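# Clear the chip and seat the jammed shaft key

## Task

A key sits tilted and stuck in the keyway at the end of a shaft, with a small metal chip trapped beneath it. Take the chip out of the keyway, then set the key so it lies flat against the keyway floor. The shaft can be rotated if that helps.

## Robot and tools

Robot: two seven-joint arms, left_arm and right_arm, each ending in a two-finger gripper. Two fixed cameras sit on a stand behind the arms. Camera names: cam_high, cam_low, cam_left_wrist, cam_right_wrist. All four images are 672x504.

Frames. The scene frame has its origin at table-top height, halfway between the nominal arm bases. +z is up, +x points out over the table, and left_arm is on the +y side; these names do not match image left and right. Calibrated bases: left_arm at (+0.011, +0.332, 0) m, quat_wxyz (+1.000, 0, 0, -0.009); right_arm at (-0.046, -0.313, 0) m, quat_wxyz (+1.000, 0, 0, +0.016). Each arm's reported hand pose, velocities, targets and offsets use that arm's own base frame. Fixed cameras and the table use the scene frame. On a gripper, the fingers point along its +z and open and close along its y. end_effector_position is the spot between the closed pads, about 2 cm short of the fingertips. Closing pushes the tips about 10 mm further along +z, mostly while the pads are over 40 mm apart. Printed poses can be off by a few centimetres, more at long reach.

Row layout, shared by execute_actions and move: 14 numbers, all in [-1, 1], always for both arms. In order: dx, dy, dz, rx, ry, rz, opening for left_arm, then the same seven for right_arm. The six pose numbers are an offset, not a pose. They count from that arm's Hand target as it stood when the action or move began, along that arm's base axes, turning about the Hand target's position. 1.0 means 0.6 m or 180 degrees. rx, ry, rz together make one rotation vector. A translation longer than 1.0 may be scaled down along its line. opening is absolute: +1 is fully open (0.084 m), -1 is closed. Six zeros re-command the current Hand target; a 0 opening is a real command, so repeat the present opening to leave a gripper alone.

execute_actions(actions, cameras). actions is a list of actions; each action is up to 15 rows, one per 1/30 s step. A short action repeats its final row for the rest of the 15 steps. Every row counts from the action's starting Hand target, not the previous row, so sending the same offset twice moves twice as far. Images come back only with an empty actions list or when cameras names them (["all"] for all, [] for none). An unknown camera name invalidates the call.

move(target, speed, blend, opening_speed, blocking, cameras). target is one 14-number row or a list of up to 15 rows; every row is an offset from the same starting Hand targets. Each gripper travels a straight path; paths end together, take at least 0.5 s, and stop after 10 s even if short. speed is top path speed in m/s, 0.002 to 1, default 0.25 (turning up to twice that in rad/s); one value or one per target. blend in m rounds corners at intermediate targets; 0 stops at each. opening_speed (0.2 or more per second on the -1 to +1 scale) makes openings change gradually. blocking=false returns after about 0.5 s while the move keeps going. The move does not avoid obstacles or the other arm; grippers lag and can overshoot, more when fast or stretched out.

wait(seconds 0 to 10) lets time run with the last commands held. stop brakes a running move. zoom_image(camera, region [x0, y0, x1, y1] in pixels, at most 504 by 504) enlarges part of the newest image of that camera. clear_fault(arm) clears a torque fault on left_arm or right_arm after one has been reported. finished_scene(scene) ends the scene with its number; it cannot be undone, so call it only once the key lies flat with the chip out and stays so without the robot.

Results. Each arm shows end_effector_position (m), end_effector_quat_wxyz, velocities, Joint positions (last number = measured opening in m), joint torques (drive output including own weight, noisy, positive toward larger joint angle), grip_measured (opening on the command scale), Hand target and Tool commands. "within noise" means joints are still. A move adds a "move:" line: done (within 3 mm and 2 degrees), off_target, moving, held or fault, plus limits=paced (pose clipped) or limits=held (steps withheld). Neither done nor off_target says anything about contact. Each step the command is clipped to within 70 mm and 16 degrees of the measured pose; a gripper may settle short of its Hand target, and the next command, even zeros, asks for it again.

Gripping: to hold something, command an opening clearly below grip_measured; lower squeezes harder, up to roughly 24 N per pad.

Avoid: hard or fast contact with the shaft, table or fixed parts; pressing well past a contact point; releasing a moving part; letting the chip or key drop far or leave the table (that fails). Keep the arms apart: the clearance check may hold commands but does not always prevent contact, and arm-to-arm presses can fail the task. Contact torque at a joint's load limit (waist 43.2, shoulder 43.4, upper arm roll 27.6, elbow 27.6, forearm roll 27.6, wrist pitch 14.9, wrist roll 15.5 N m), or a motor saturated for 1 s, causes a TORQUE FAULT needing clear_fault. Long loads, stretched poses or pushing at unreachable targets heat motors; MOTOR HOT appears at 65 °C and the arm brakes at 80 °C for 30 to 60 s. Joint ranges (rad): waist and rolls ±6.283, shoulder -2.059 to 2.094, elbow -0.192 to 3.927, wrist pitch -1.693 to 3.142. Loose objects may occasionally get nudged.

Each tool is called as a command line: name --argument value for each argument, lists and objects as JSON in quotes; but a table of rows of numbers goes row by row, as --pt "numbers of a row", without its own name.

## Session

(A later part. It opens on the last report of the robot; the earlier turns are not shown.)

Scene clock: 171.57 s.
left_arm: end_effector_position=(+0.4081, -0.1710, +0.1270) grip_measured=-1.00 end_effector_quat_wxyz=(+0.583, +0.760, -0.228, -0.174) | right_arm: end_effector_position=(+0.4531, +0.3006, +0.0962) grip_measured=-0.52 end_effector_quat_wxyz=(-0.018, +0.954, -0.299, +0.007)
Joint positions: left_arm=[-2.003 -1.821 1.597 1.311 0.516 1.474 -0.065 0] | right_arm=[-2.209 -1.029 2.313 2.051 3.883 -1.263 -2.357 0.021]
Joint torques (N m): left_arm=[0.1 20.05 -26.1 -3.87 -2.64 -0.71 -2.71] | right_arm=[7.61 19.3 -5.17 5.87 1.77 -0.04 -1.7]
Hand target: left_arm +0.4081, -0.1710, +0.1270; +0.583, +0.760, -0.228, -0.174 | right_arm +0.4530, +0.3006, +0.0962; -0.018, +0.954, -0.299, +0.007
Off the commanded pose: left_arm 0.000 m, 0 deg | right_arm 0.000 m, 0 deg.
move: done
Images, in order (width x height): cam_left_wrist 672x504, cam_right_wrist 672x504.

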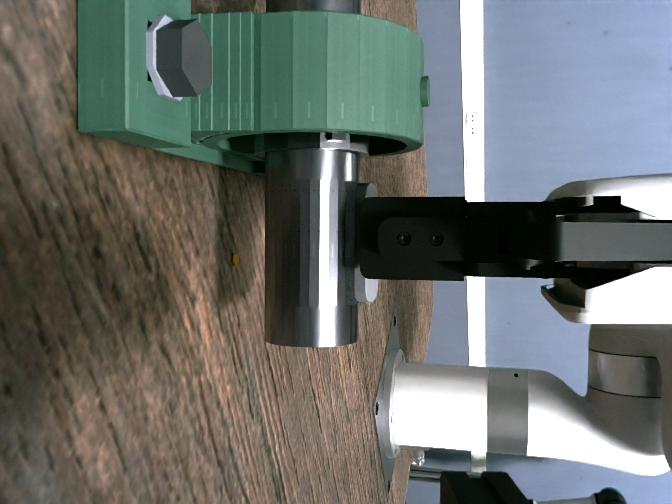

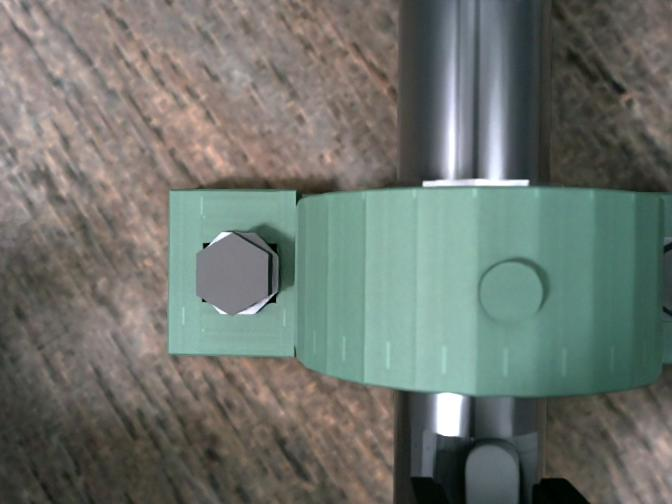

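move --pt "0 0 0 0 0 0 -1 0 0 0 0 0 0 -0.78" --pt "0 0 0 0 0 0 -1 0 0 -0.0025 0 0 0 -0.78" --speed 0.02 --opening_speed 0.4 --cameras '["cam_left_wrist","cam_right_wrist"]'

zoom_image --camera "cam_left_wrist" --region '[310, 160, 410, 320]'

zoom_image --camera "cam_right_wrist" --region '[370, 380, 580, 504]'

Scene clock: 173.43 s.
left_arm: end_effector_position=(+0.4081, -0.1710, +0.1270) grip_measured=-1.00 end_effector_quat_wxyz=(+0.583, +0.760, -0.228, -0.174) | right_arm: end_effector_position=(+0.4531, +0.3006, +0.0948) grip_measured=-0.79 end_effector_quat_wxyz=(-0.018, +0.954, -0.299, +0.007)
Joint positions: left_arm=[-2.003 -1.821 1.597 1.311 0.516 1.474 -0.065 0] | right_arm=[-2.209 -1.03 2.314 2.049 3.884 -1.26 -2.358 0.009]
Joint torques (N m): left_arm=[-0.32 19.69 -26.31 -3.93 -2.76 -0.78 -2.72] | right_arm=[12.26 12.73 0.03 5.95 4.9 6.83 -1.64]
Hand target: left_arm +0.4081, -0.1710, +0.1270; +0.583, +0.760, -0.228, -0.174 | right_arm +0.4530, +0.3006, +0.0947; -0.018, +0.954, -0.299, +0.007
Off the commanded pose: left_arm 0.000 m, 0 deg | right_arm 0.000 m, 0 deg.
move: done
Images, in order (width x height): cam_left_wrist 672x504, cam_right_wrist 672x504.

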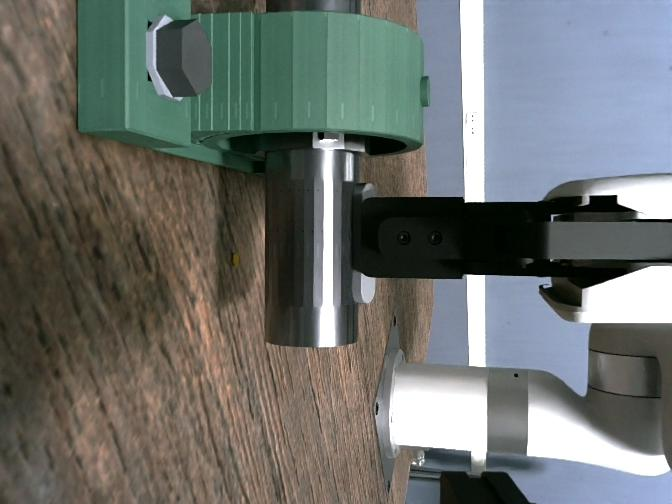

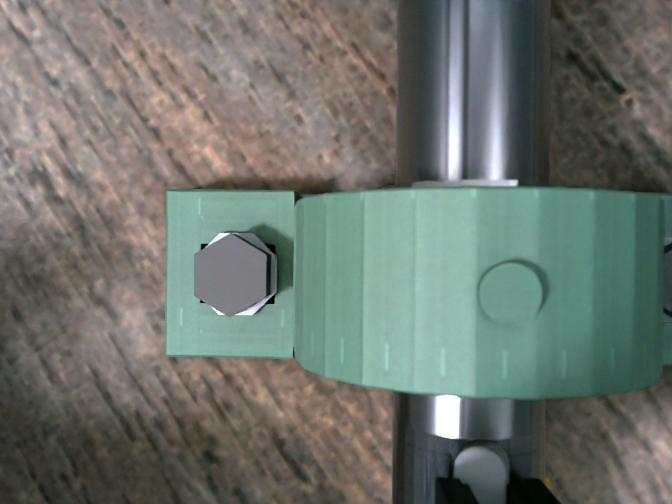

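Scaled by 3.150 from the camera's 672x504 image, which has a finer 960x720 frame.

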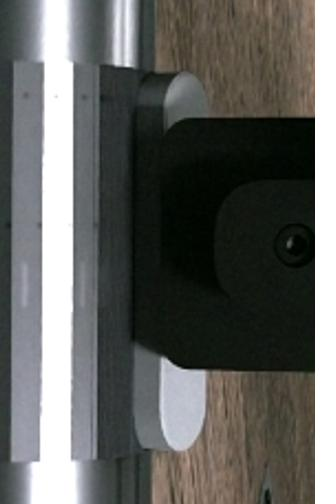

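Scaled by 2.400 from the camera's 672x504 image, which has a finer 960x720 frame.

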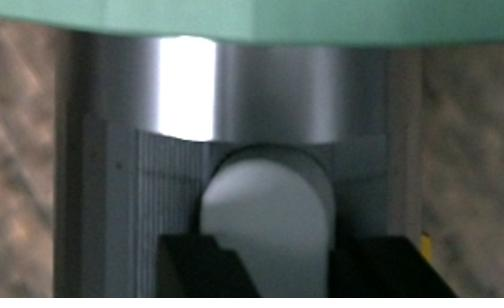

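move --pt "0 0 0 0 0 0 -1 0 0 0.001 0 0 0 -0.5" --pt "0 0 0 0 0 0 -1 0.0 0.0 0.035 0 0 0 -0.5" --speed 0.05 --cameras '["cam_left_wrist","cam_right_wrist"]'

zoom_image --camera "cam_left_wrist" --region '[310, 160, 410, 320]'

zoom_image --camera "cam_right_wrist" --region '[350, 380, 560, 504]'

Scene clock: 176.23 s.
left_arm: end_effector_position=(+0.4081, -0.1710, +0.1270) grip_measured=-1.00 end_effector_quat_wxyz=(+0.583, +0.760, -0.228, -0.174) | right_arm: end_effector_position=(+0.4530, +0.3006, +0.1156) grip_measured=-0.52 end_effector_quat_wxyz=(-0.018, +0.954, -0.299, +0.007)
Joint positions: left_arm=[-2.003 -1.821 1.597 1.311 0.516 1.474 -0.065 0] | right_arm=[-2.213 -1.013 2.301 2.082 3.874 -1.304 -2.344 0.021]
Joint torques (N m): left_arm=[-1.28 19.68 -26.37 -4.34 -2.38 -0.83 -2.63] | right_arm=[-7.43 25.58 -11.02 11.9 -1.32 -3.65 1.56]
Hand target: left_arm +0.4081, -0.1710, +0.1270; +0.583, +0.760, -0.228, -0.174 | right_arm +0.4530, +0.3006, +0.1157; -0.018, +0.954, -0.299, +0.007
Off the commanded pose: left_arm 0.000 m, 0 deg | right_arm 0.000 m, 0 deg.
move: done
Images, in order (width x height): cam_left_wrist 672x504, cam_right_wrist 672x504.

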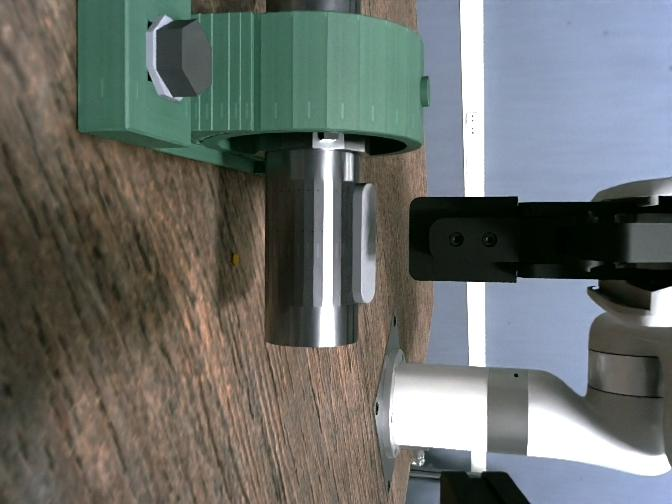

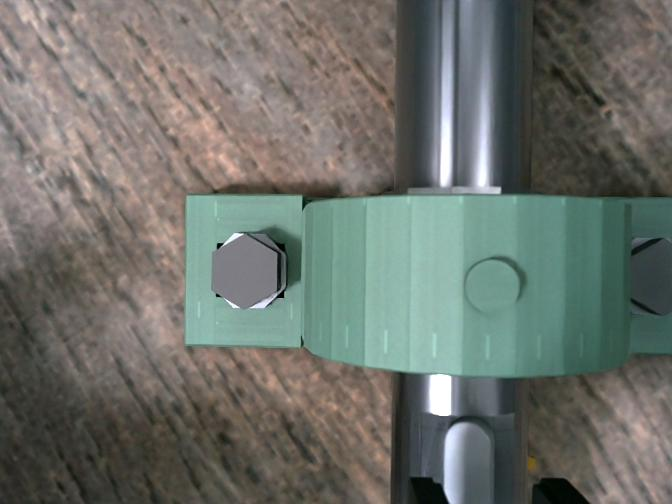

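Scaled by 3.150 from the camera's 672x504 image, which has a finer 960x720 frame.

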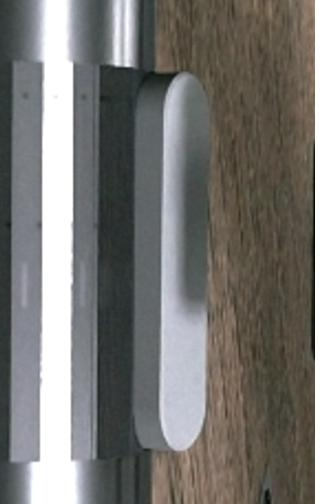

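Scaled by 2.400 from the camera's 672x504 image, which has a finer 960x720 frame.

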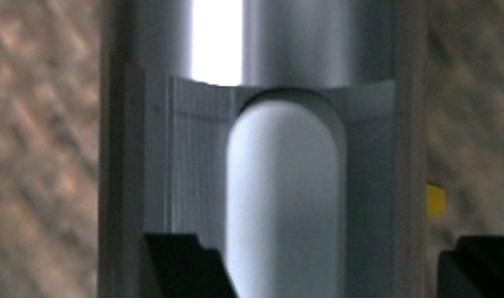

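move --pt "0 0 0 0 0 0 -1 0.0127 0.0173 -0.0093 -0.0786 0.0572 0 -0.5" --speed 0.08 --cameras '["cam_left_wrist","cam_right_wrist"]'

zoom_image --camera "cam_right_wrist" --region '[350, 380, 560, 504]'

Scene clock: 180.03 s.
left_arm: end_effector_position=(+0.4081, -0.1710, +0.1270) grip_measured=-1.00 end_effector_quat_wxyz=(+0.583, +0.760, -0.228, -0.174) | right_arm: end_effector_position=(+0.4598, +0.3104, +0.1099) grip_measured=-0.52 end_effector_quat_wxyz=(+0.048, +0.954, -0.294, +0.019)
Joint positions: left_arm=[-2.003 -1.821 1.597 1.311 0.516 1.474 -0.065 0] | right_arm=[-2.369 -1.32 2.151 2.707 3.989 -1.606 -2.133 0.021]
Joint torques (N m): left_arm=[-2.37 19.42 -26.55 -4.59 -2.07 -0.72 -2.44] | right_arm=[7.34 21.69 -7.73 9.01 1.23 -3.63 -1.64]
Hand target: left_arm +0.4081, -0.1710, +0.1270; +0.583, +0.760, -0.228, -0.174 | right_arm +0.4607, +0.3110, +0.1101; +0.127, +0.946, -0.296, -0.041
Off the commanded pose: left_arm 0.000 m, 0 deg | right_arm 0.001 m, 11 deg.
elbow stopped short (right arm): the move would have taken joint 4 (elbow) straighter than the controller allows.
move: off_target (right_arm)
Images, in order (width x height): cam_left_wrist 672x504, cam_right_wrist 672x504.

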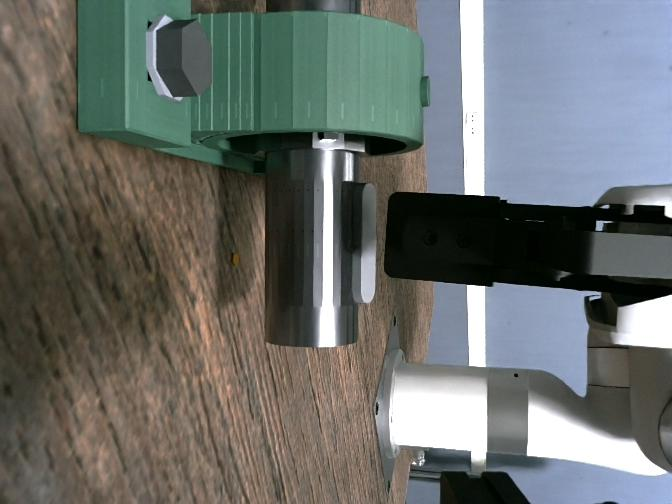

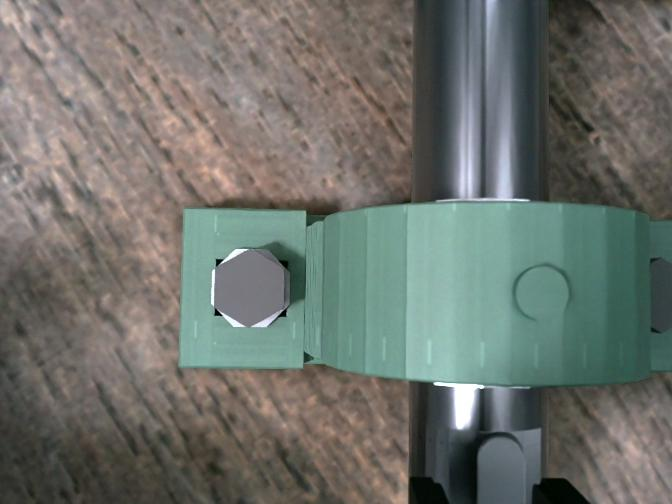

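Scaled by 2.400 from the camera's 672x504 image, which has a finer 960x720 frame.

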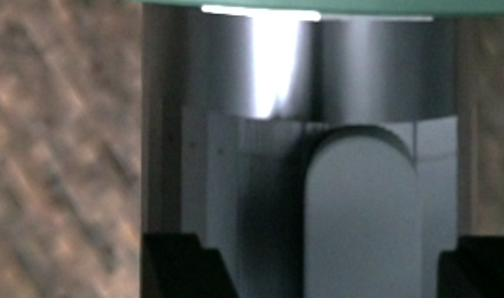

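move --pt "0 0 0 0 0 0 -1 -0.0122 -0.0165 -0.0 0.0719 -0.0523 0 -0.45" --pt "0 0 0 0 0 0 -1 -0.0122 -0.0165 -0.0343 0.0719 -0.0523 0 -0.45" --speed '[0.1,0.04]' --cameras '["cam_left_wrist","cam_right_wrist"]'

zoom_image --camera "cam_right_wrist" --region '[370, 380, 580, 504]'

Scene clock: 183.00 s.
left_arm: end_effector_position=(+0.4081, -0.1710, +0.1270) grip_measured=-1.00 end_effector_quat_wxyz=(+0.583, +0.760, -0.228, -0.174) | right_arm: end_effector_position=(+0.4534, +0.3011, +0.0896) grip_measured=-0.47 end_effector_quat_wxyz=(-0.005, +0.954, -0.299, +0.003)
Joint positions: left_arm=[-2.003 -1.821 1.597 1.311 0.516 1.474 -0.065 0] | right_arm=[-2.203 -1.089 2.252 2.102 3.938 -1.311 -2.361 0.024]
Joint torques (N m): left_arm=[-2.32 19.52 -26.26 -4.45 -2.26 -0.82 -2.56] | right_arm=[7.31 19.48 -5.88 4.67 1.89 -0.25 -1.66]
Hand target: left_arm +0.4081, -0.1710, +0.1270; +0.583, +0.760, -0.228, -0.174 | right_arm +0.4533, +0.3011, +0.0895; -0.005, +0.954, -0.299, +0.003
Off the commanded pose: left_arm 0.000 m, 0 deg | right_arm 0.000 m, 0 deg.
move: done
Images, in order (width x height): cam_left_wrist 672x504, cam_right_wrist 672x504.

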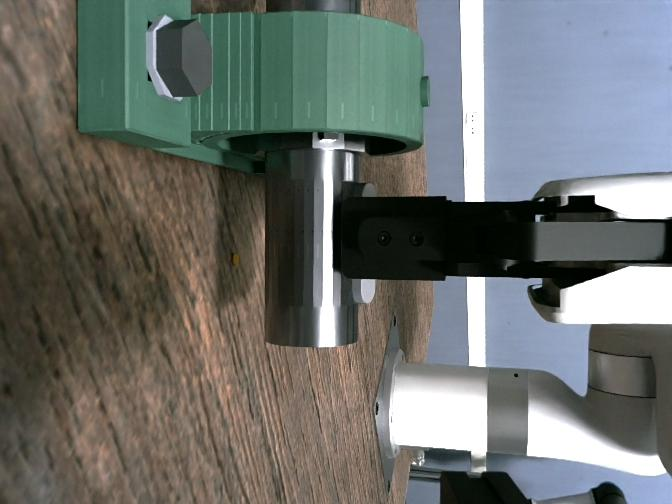

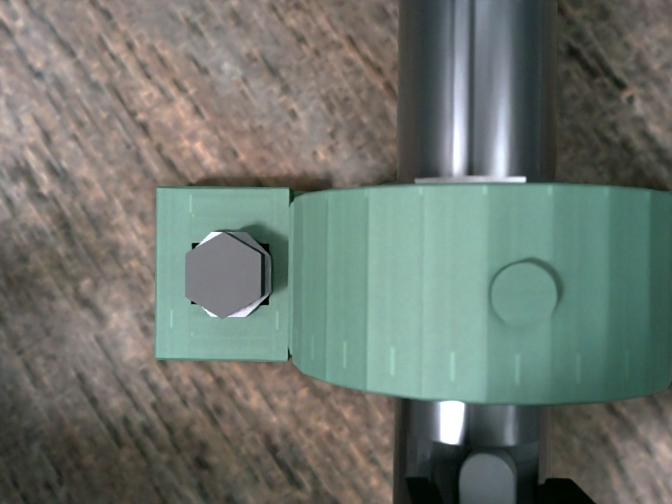

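Scaled by 2.400 from the camera's 672x504 image, which has a finer 960x720 frame.

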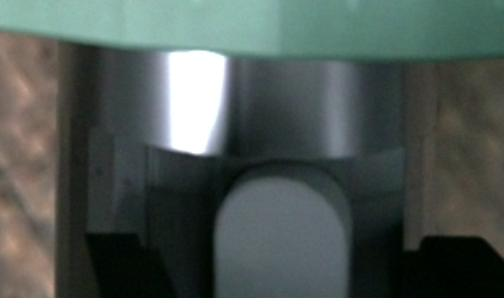

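move --pt "0 0 0 0 0 0 -1 0 0 0 0 0 0 -0.8" --opening_speed 0.25 --cameras '["cam_left_wrist","cam_right_wrist"]'

zoom_image --camera "cam_left_wrist" --region '[310, 160, 410, 320]'

zoom_image --camera "cam_right_wrist" --region '[370, 380, 580, 504]'

Scene clock: 184.77 s.
left_arm: end_effector_position=(+0.4081, -0.1710, +0.1270) grip_measured=-1.00 end_effector_quat_wxyz=(+0.583, +0.760, -0.228, -0.174) | right_arm: end_effector_position=(+0.4533, +0.3011, +0.0895) grip_measured=-0.70 end_effector_quat_wxyz=(-0.005, +0.954, -0.299, +0.003)
Joint positions: left_arm=[-2.003 -1.821 1.597 1.311 0.516 1.474 -0.065 0] | right_arm=[-2.203 -1.089 2.252 2.102 3.938 -1.311 -2.361 0.013]
Joint torques (N m): left_arm=[-3.05 19.9 -26.4 -4.79 -2.37 -0.65 -2.49] | right_arm=[3.41 18.93 -6.71 8 1.05 -0.26 -1.66]
Hand target: left_arm +0.4081, -0.1710, +0.1270; +0.583, +0.760, -0.228, -0.174 | right_arm +0.4533, +0.3011, +0.0895; -0.005, +0.954, -0.299, +0.003
Off the commanded pose: left_arm 0.000 m, 0 deg | right_arm 0.000 m, 0 deg.
move: done
Images, in order (width x height): cam_left_wrist 672x504, cam_right_wrist 672x504.

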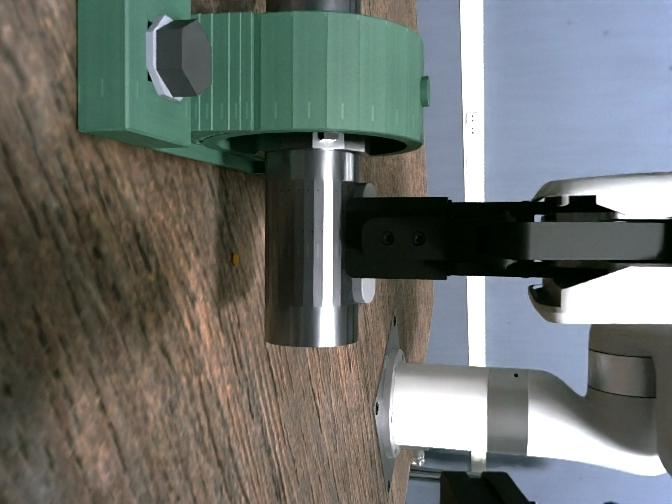

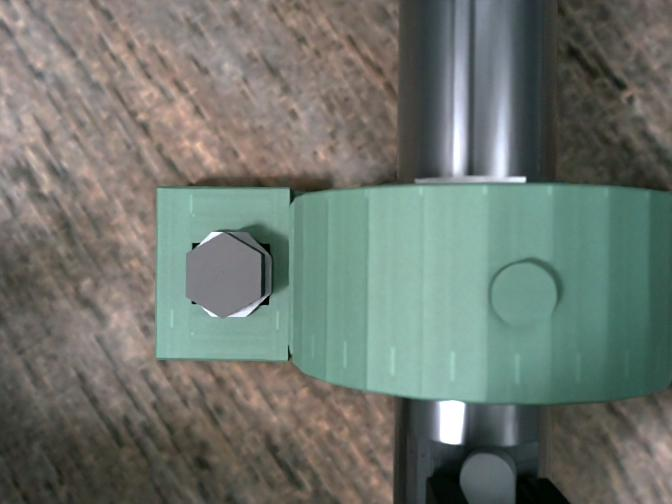

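Scaled by 3.150 from the camera's 672x504 image, which has a finer 960x720 frame.

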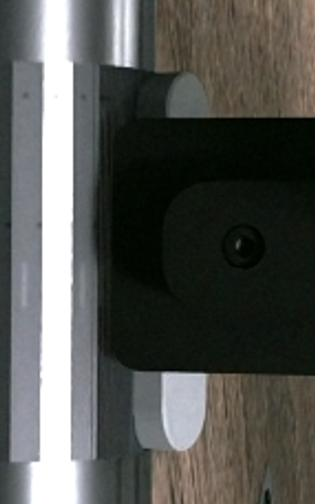

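Scaled by 2.400 from the camera's 672x504 image, which has a finer 960x720 frame.

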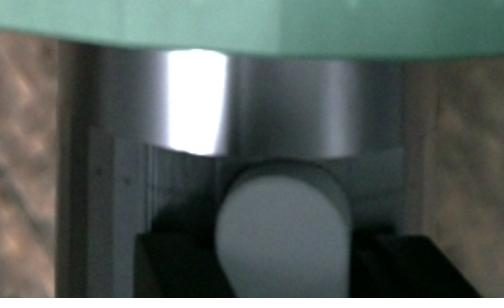

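move --pt "0 0 0 0 0 0 -1 0 0 0.0 0 0 0 -1" --pt "0 0 0 0 0 0 -1 0 0 0.0 0 0 0 -0.62" --cameras '["cam_left_wrist","cam_right_wrist"]'

zoom_image --camera "cam_left_wrist" --region '[310, 160, 410, 320]'

zoom_image --camera "cam_right_wrist" --region '[370, 380, 580, 504]'

Scene clock: 187.57 s.
left_arm: end_effector_position=(+0.4081, -0.1710, +0.1270) grip_measured=-1.00 end_effector_quat_wxyz=(+0.583, +0.760, -0.228, -0.174) | right_arm: end_effector_position=(+0.4533, +0.3011, +0.0894) grip_measured=-0.64 end_effector_quat_wxyz=(-0.005, +0.954, -0.299, +0.003)
Joint positions: left_arm=[-2.003 -1.821 1.597 1.311 0.516 1.474 -0.065 0] | right_arm=[-2.203 -1.09 2.252 2.102 3.938 -1.311 -2.361 0.016]
Joint torques (N m): left_arm=[-2.55 19.98 -26.73 -4.47 -2.33 -0.79 -2.48] | right_arm=[-4.54 22.04 -8.73 6.99 0.05 -0.54 -1.67]
Hand target: left_arm +0.4081, -0.1710, +0.1270; +0.583, +0.760, -0.228, -0.174 | right_arm +0.4533, +0.3011, +0.0895; -0.005, +0.954, -0.299, +0.003
Off the commanded pose: left_arm 0.000 m, 0 deg | right_arm 0.000 m, 0 deg.
move: done
Images, in order (width x height): cam_left_wrist 672x504, cam_right_wrist 672x504.

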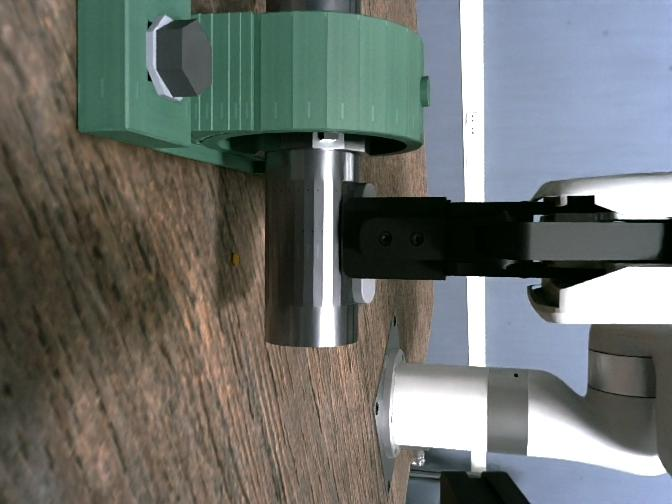

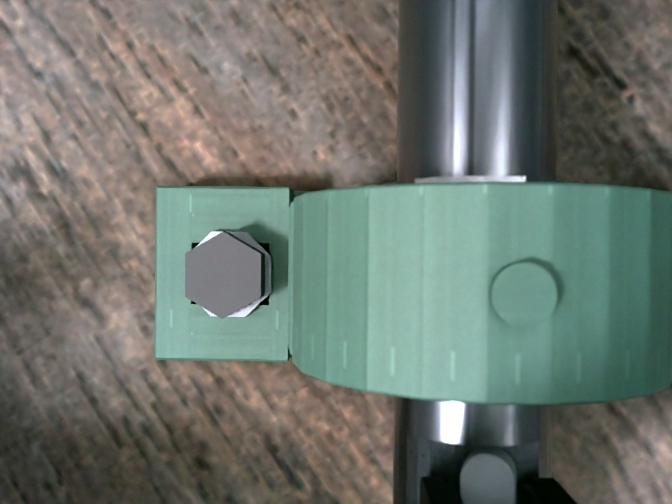

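Scaled by 3.150 from the camera's 672x504 image, which has a finer 960x720 frame.

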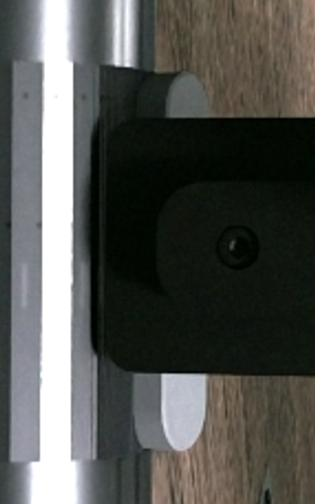

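Scaled by 2.400 from the camera's 672x504 image, which has a finer 960x720 frame.

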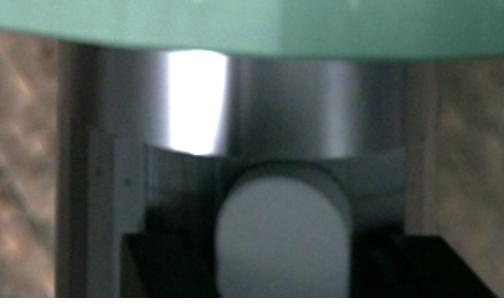

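move --pt "0 0 0 0 0 0 -1 0 0 0.08 0 0 0 -0.62" --pt "0 0 0 0 0 0 -1 -0.17 0.054 0.08 -0.1633 -0.2247 0 -1" --pt "0 0 0 0 0 0 -1 -0.1542 0.0427 -0.0842 -0.1633 -0.2247 0 -1" --speed '[0.08,0.25,0.15]' --blend '[0.01,0.02,0]' --cameras '["cam_left_wrist","cam_right_wrist"]'

zoom_image --camera "cam_left_wrist" --region '[310, 160, 410, 320]'

zoom_image --camera "cam_right_wrist" --region '[240, 120, 440, 320]'

Scene clock: 192.60 s.
left_arm: end_effector_position=(+0.4081, -0.1710, +0.1270) grip_measured=-1.00 end_effector_quat_wxyz=(+0.583, +0.760, -0.228, -0.174) | right_arm: end_effector_position=(+0.3608, +0.3267, +0.0390) grip_measured=-1.00 end_effector_quat_wxyz=(+0.130, +0.865, -0.268, +0.403)
Joint positions: left_arm=[-2.003 -1.821 1.597 1.311 0.516 1.474 -0.065 0] | right_arm=[-1.328 -1.406 1.915 1.678 3.567 -0.953 -1.675 0]
Joint torques (N m): left_arm=[-2.36 19.5 -26.77 -4.68 -2.09 -0.76 -2.22] | right_arm=[-7.31 15.59 -12.31 5.58 -0.18 0.69 1.46]
Hand target: left_arm +0.4081, -0.1710, +0.1270; +0.583, +0.760, -0.228, -0.174 | right_arm +0.3608, +0.3267, +0.0390; +0.130, +0.865, -0.268, +0.403
Off the commanded pose: left_arm 0.000 m, 0 deg | right_arm 0.000 m, 0 deg.
move: done; blend cut to 0 m at target 2
Images, in order (width x height): cam_left_wrist 672x504, cam_right_wrist 672x504.

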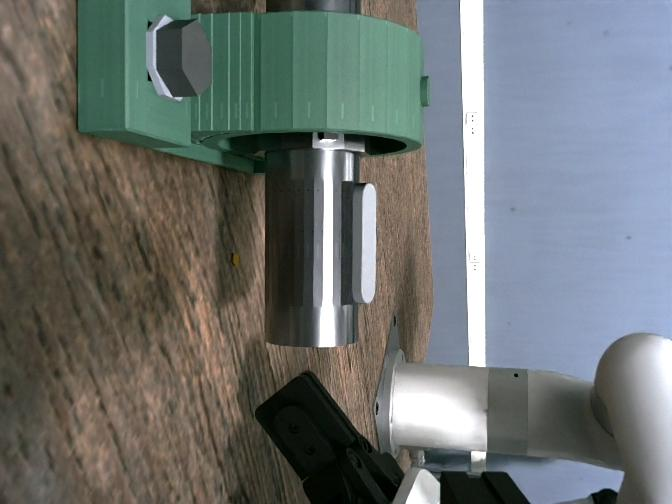

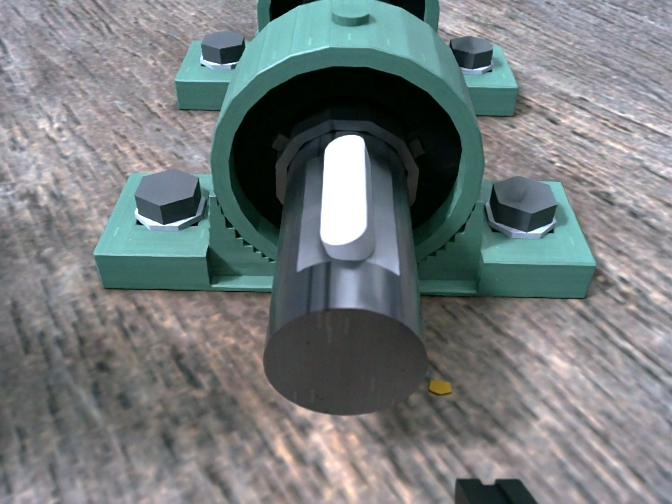

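Scaled by 3.150 from the camera's 672x504 image, which has a finer 960x720 frame.

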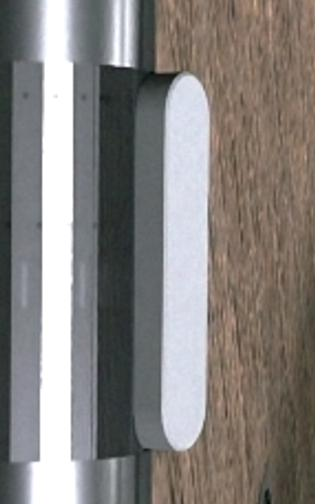

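Scaled by 2.520 from the camera's 672x504 image, which has a finer 960x720 frame.

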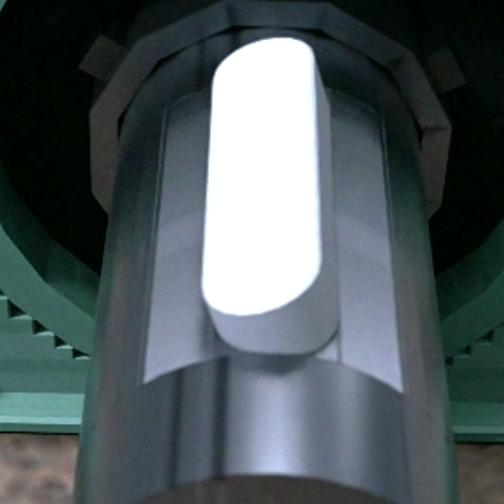

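move --pt "0 0 0 0 0 0 -1 -0.016 0.011 0.16 0.1633 0.2247 0 -0.5" --pt "0 0 0 0 0 0 -1 0.1543 -0.0427 0.16 0.1633 0.2247 0 -0.5" --pt "0 0 0 0 0 0 -1 0.1543 -0.0427 0.0892 0.1633 0.2247 0 -0.5" --speed '[0.25,0.2,0.06]' --blend '[0.01,0.01,0]'

move --pt "0 0 0 0 0 0 -1 0 0 0 0 0 0 -0.95" --opening_speed 0.4 --cameras '["cam_left_wrist","cam_right_wrist"]'

zoom_image --camera "cam_left_wrist" --region '[310, 160, 410, 320]'

zoom_image --camera "cam_right_wrist" --region '[370, 380, 580, 504]'

Scene clock: 196.73 s.
left_arm: end_effector_position=(+0.4081, -0.1710, +0.1270) grip_measured=-1.00 end_effector_quat_wxyz=(+0.583, +0.760, -0.228, -0.174) | right_arm: end_effector_position=(+0.4534, +0.3011, +0.0926) grip_measured=-0.52 end_effector_quat_wxyz=(-0.005, +0.954, -0.299, +0.003)
Joint positions: left_arm=[-2.003 -1.821 1.597 1.311 0.516 1.474 -0.065 0] | right_arm=[-2.205 -1.087 2.251 2.107 3.936 -1.317 -2.358 0.021]
Joint torques (N m): left_arm=[-2.95 19.49 -26.68 -4.64 -1.91 -0.84 -2.15] | right_arm=[7.63 19.35 -5.72 5.33 1.9 -0.43 -1.69]
Hand target: left_arm +0.4081, -0.1710, +0.1270; +0.583, +0.760, -0.228, -0.174 | right_arm +0.4534, +0.3011, +0.0925; -0.005, +0.954, -0.299, +0.003
Off the commanded pose: left_arm 0.000 m, 0 deg | right_arm 0.000 m, 0 deg.
move: done

Scene clock: 198.07 s.
left_arm: end_effector_position=(+0.4081, -0.1710, +0.1270) grip_measured=-1.00 end_effector_quat_wxyz=(+0.583, +0.760, -0.228, -0.174) | right_arm: end_effector_position=(+0.4534, +0.3012, +0.0925) grip_measured=-0.72 end_effector_quat_wxyz=(-0.005, +0.954, -0.299, +0.003)
Joint positions: left_arm=[-2.003 -1.821 1.597 1.311 0.516 1.474 -0.065 0] | right_arm=[-2.204 -1.087 2.251 2.107 3.936 -1.317 -2.358 0.012]
Joint torques (N m): left_arm=[-2.86 19.29 -26.69 -4.67 -1.91 -0.71 -2] | right_arm=[-1.72 19.63 -5.93 4.79 -2.49 -5.88 -1.68]
Hand target: left_arm +0.4081, -0.1710, +0.1270; +0.583, +0.760, -0.228, -0.174 | right_arm +0.4534, +0.3011, +0.0925; -0.005, +0.954, -0.299, +0.003
Off the commanded pose: left_arm 0.000 m, 0 deg | right_arm 0.000 m, 0 deg.
move: done
Images, in order (width x height): cam_left_wrist 672x504, cam_right_wrist 672x504.

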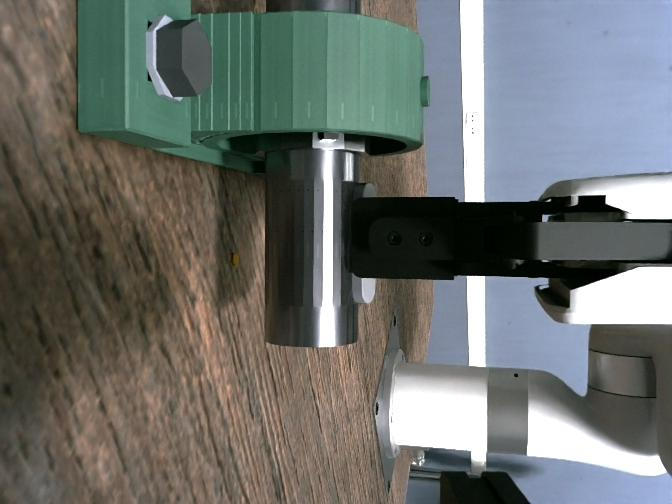

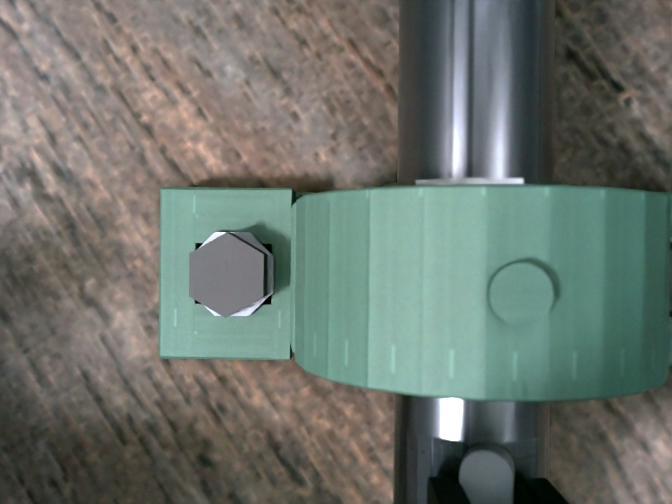

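Scaled by 3.150 from the camera's 672x504 image, which has a finer 960x720 frame.

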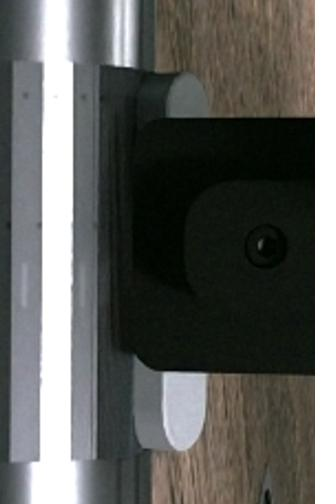

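Scaled by 2.400 from the camera's 672x504 image, which has a finer 960x720 frame.

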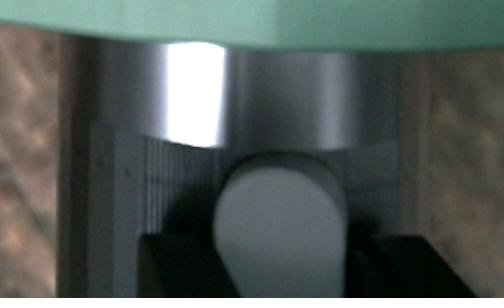

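move --pt "0 0 0 0 0 0 -1 0 0 0 0 0 0 -1" --pt "0 0 0 0 0 0 -1 0 0 0.01 0 0 0 -1" --speed 0.02 --cameras '["cam_left_wrist","cam_right_wrist"]'

zoom_image --camera "cam_left_wrist" --region '[310, 160, 410, 320]'

zoom_image --camera "cam_right_wrist" --region '[370, 380, 580, 504]'

Scene clock: 199.60 s.
left_arm: end_effector_position=(+0.4081, -0.1710, +0.1270) grip_measured=-1.00 end_effector_quat_wxyz=(+0.583, +0.760, -0.228, -0.174) | right_arm: end_effector_position=(+0.4534, +0.3011, +0.0984) grip_measured=-0.73 end_effector_quat_wxyz=(-0.005, +0.954, -0.299, +0.003)
Joint positions: left_arm=[-2.003 -1.821 1.597 1.311 0.516 1.474 -0.065 0] | right_arm=[-2.206 -1.081 2.247 2.116 3.933 -1.33 -2.355 0.012]
Joint torques (N m): left_arm=[-2.27 19.57 -26.76 -4.63 -2.13 -0.82 -1.87] | right_arm=[-7.26 26.29 -11.41 11.74 -1.44 -3.72 1.31]
Hand target: left_arm +0.4081, -0.1710, +0.1270; +0.583, +0.760, -0.228, -0.174 | right_arm +0.4534, +0.3011, +0.0985; -0.005, +0.954, -0.299, +0.003
Off the commanded pose: left_arm 0.000 m, 0 deg | right_arm 0.000 m, 0 deg.
move: done
Images, in order (width x height): cam_left_wrist 672x504, cam_right_wrist 672x504.

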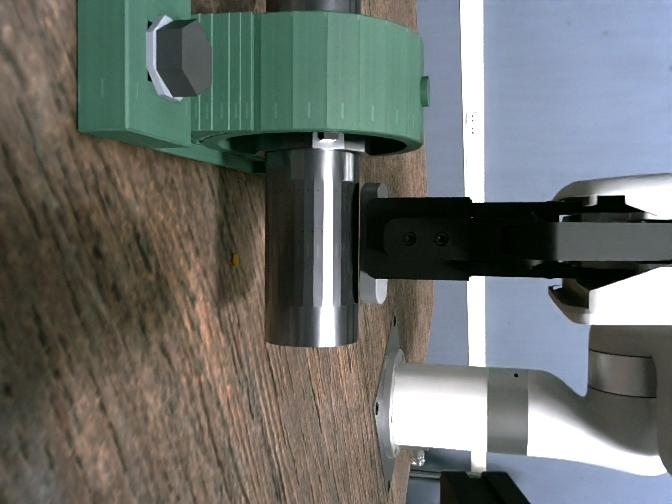

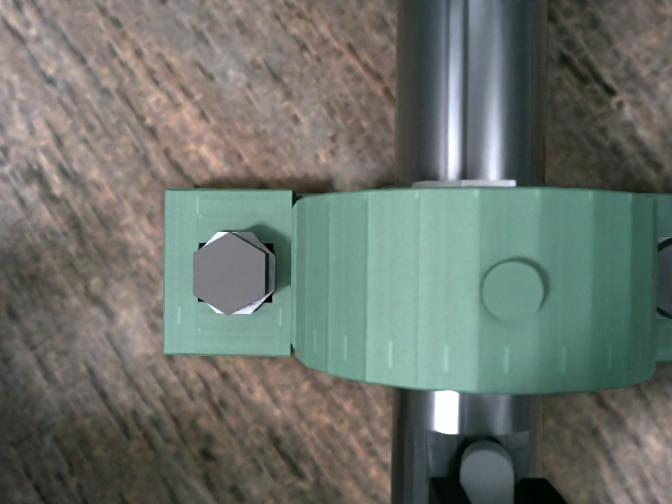

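Scaled by 3.150 from the camera's 672x504 image, which has a finer 960x720 frame.

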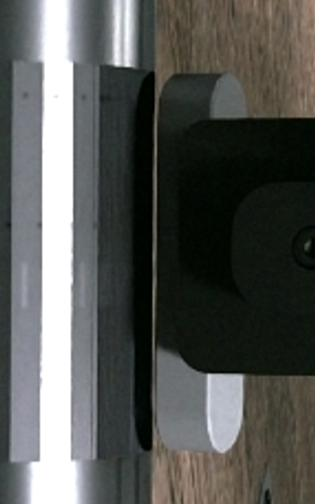

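Scaled by 2.400 from the camera's 672x504 image, which has a finer 960x720 frame.

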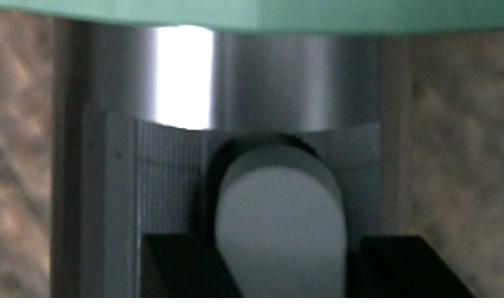

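move --pt "-0.28 -0.02 0.05 0.1951 -0.4098 0.1818 -1 0 0 0 0 0 0 -1" --pt "-0.1998 -0.2002 -0.125 0.1951 -0.4098 0.1818 -1 0 0 0 0 0 0 -1" --speed '[0.3,0.15]' --cameras '["all"]'

zoom_image --camera "cam_left_wrist" --region '[240, 100, 440, 340]'

Scene clock: 202.93 s.
left_arm: end_effector_position=(+0.3092, -0.1790, +0.1448) grip_measured=-1.00 end_effector_quat_wxyz=(+0.341, +0.884, -0.269, +0.170) | right_arm: end_effector_position=(+0.4534, +0.3011, +0.0985) grip_measured=-0.73 end_effector_quat_wxyz=(-0.005, +0.954, -0.299, +0.003)
Joint positions: left_arm=[-1.403 -1.616 1.539 0.348 1.243 0.897 -0.361 0] | right_arm=[-2.206 -1.081 2.247 2.116 3.933 -1.33 -2.355 0.012]
Joint torques (N m): left_arm=[-3.84 0.92 -15.44 2 -1.28 -1.23 3.18] | right_arm=[-7.55 25.02 -11.3 11.26 -1.35 -3.56 1.48]
Hand target: left_arm +0.3092, -0.1790, +0.1448; +0.342, +0.884, -0.269, +0.170 (not the last commanded pose) | right_arm +0.4534, +0.3011, +0.0985; -0.005, +0.954, -0.299, +0.003
Off the commanded pose: left_arm 0.147 m, 37 deg | right_arm 0.000 m, 0 deg.
move: held (left_arm; a check stopped the path); path passed 0 of 2 targets; limits=held
pose unreachable (left arm): on one or more control steps of this call, first in action 0 (counted from 0), this arm could not follow its commanded pose, so it was not sent that pose on those steps. It may still have moved: this result reports where it is.
cause: moving toward the commanded pose would bring two parts of the arm too close to each other (joints 3 (upper arm roll) to 5 (forearm roll) lie between them).

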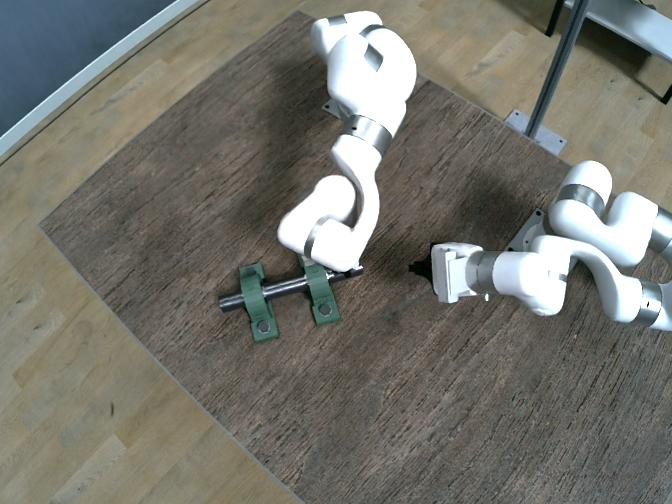

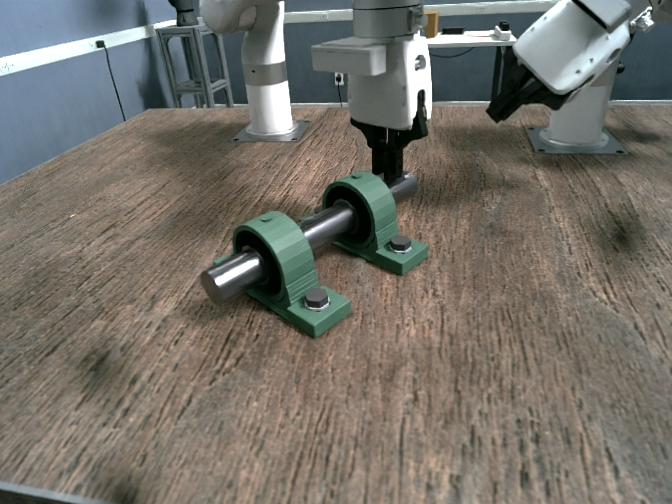

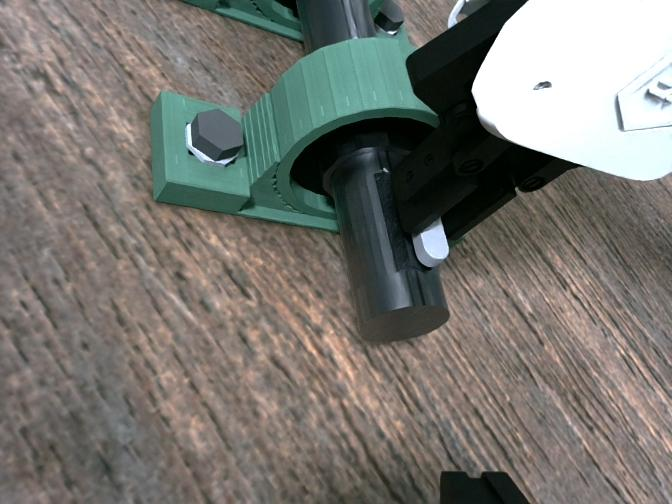

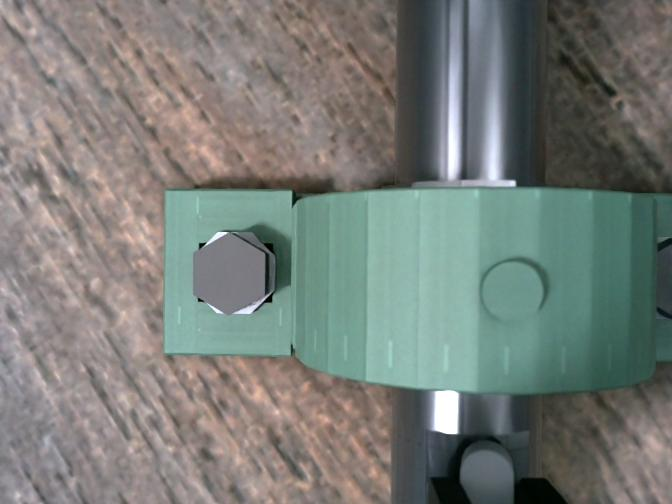

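Scaled by 2.100 from the camera's 672x504 image, which has a finer 960x720 frame.

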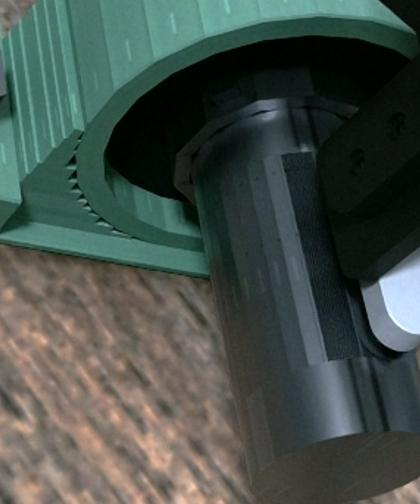

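move --pt "-0.082 -0.118 -0.04 0 0 0 -1 0 0 0 0 0 0 -1" --pt "-0.082 -0.15 -0.06 0.0813 -0.1727 0.0795 -1 0 0 0 0 0 0 -1" --pt "-0.035 -0.1868 -0.155 0.0813 -0.1727 0.0795 -1 0 0 0 0 0 0 -1" --speed '[0.3,0.3,0.15]' --cameras '["all"]'

zoom_image --camera "cam_left_wrist" --region '[240, 100, 440, 340]'

Scene clock: 204.17 s.
left_arm: end_effector_position=(+0.3003, -0.1903, +0.1412) grip_measured=-1.00 end_effector_quat_wxyz=(+0.342, +0.884, -0.270, +0.169) | right_arm: end_effector_position=(+0.4534, +0.3011, +0.0985) grip_measured=-0.73 end_effector_quat_wxyz=(-0.005, +0.954, -0.299, +0.003)
Joint positions: left_arm=[-1.42 -1.608 1.558 0.324 1.283 0.871 -0.402 0] | right_arm=[-2.206 -1.081 2.247 2.116 3.933 -1.33 -2.355 0.012]
Joint torques (N m): left_arm=[3.4 0.46 -20.58 2.16 -1.71 -1.27 3.24] | right_arm=[-7.17 24.53 -10.98 11.38 -1.37 -3.42 1.5]
Hand target: left_arm +0.3004, -0.1903, +0.1412; +0.342, +0.884, -0.270, +0.169 (not the last commanded pose) | right_arm +0.4534, +0.3011, +0.0985; -0.005, +0.954, -0.299, +0.003
Off the commanded pose: left_arm 0.135 m, 37 deg | right_arm 0.000 m, 0 deg.
move: held (left_arm; a check stopped the path); path passed 0 of 3 targets; limits=held
pose unreachable (left arm): on one or more control steps of this call, first in action 0 (counted from 0), this arm could not follow its commanded pose, so it was not sent that pose on those steps. It may still have moved: this result reports where it is.
cause: moving toward the commanded pose would bring two parts of the arm too close to each other (joints 3 (upper arm roll) to 5 (forearm roll) lie between them).

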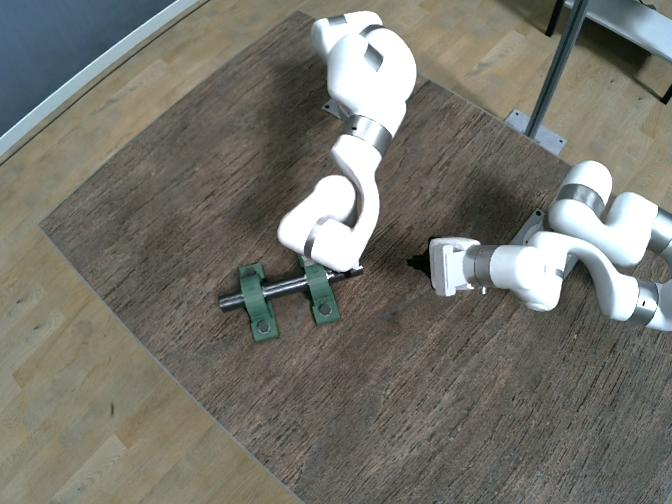

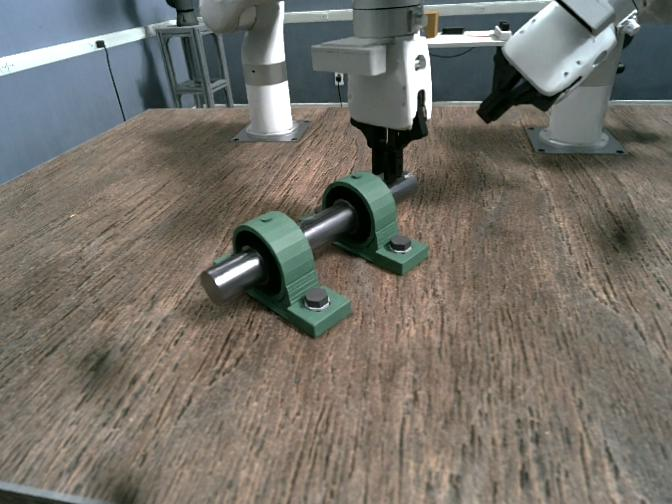

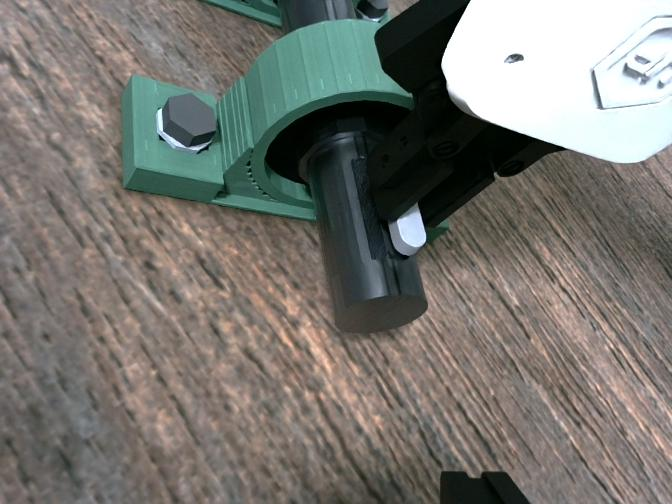

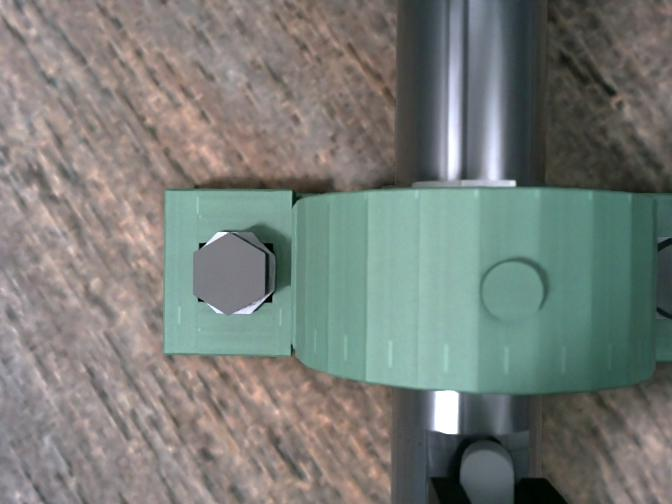

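Scaled by 2.100 from the camera's 672x504 image, which has a finer 960x720 frame.

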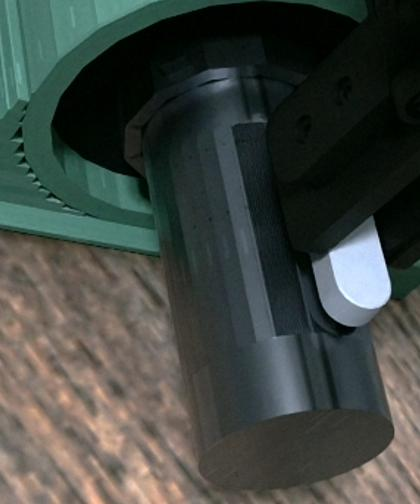

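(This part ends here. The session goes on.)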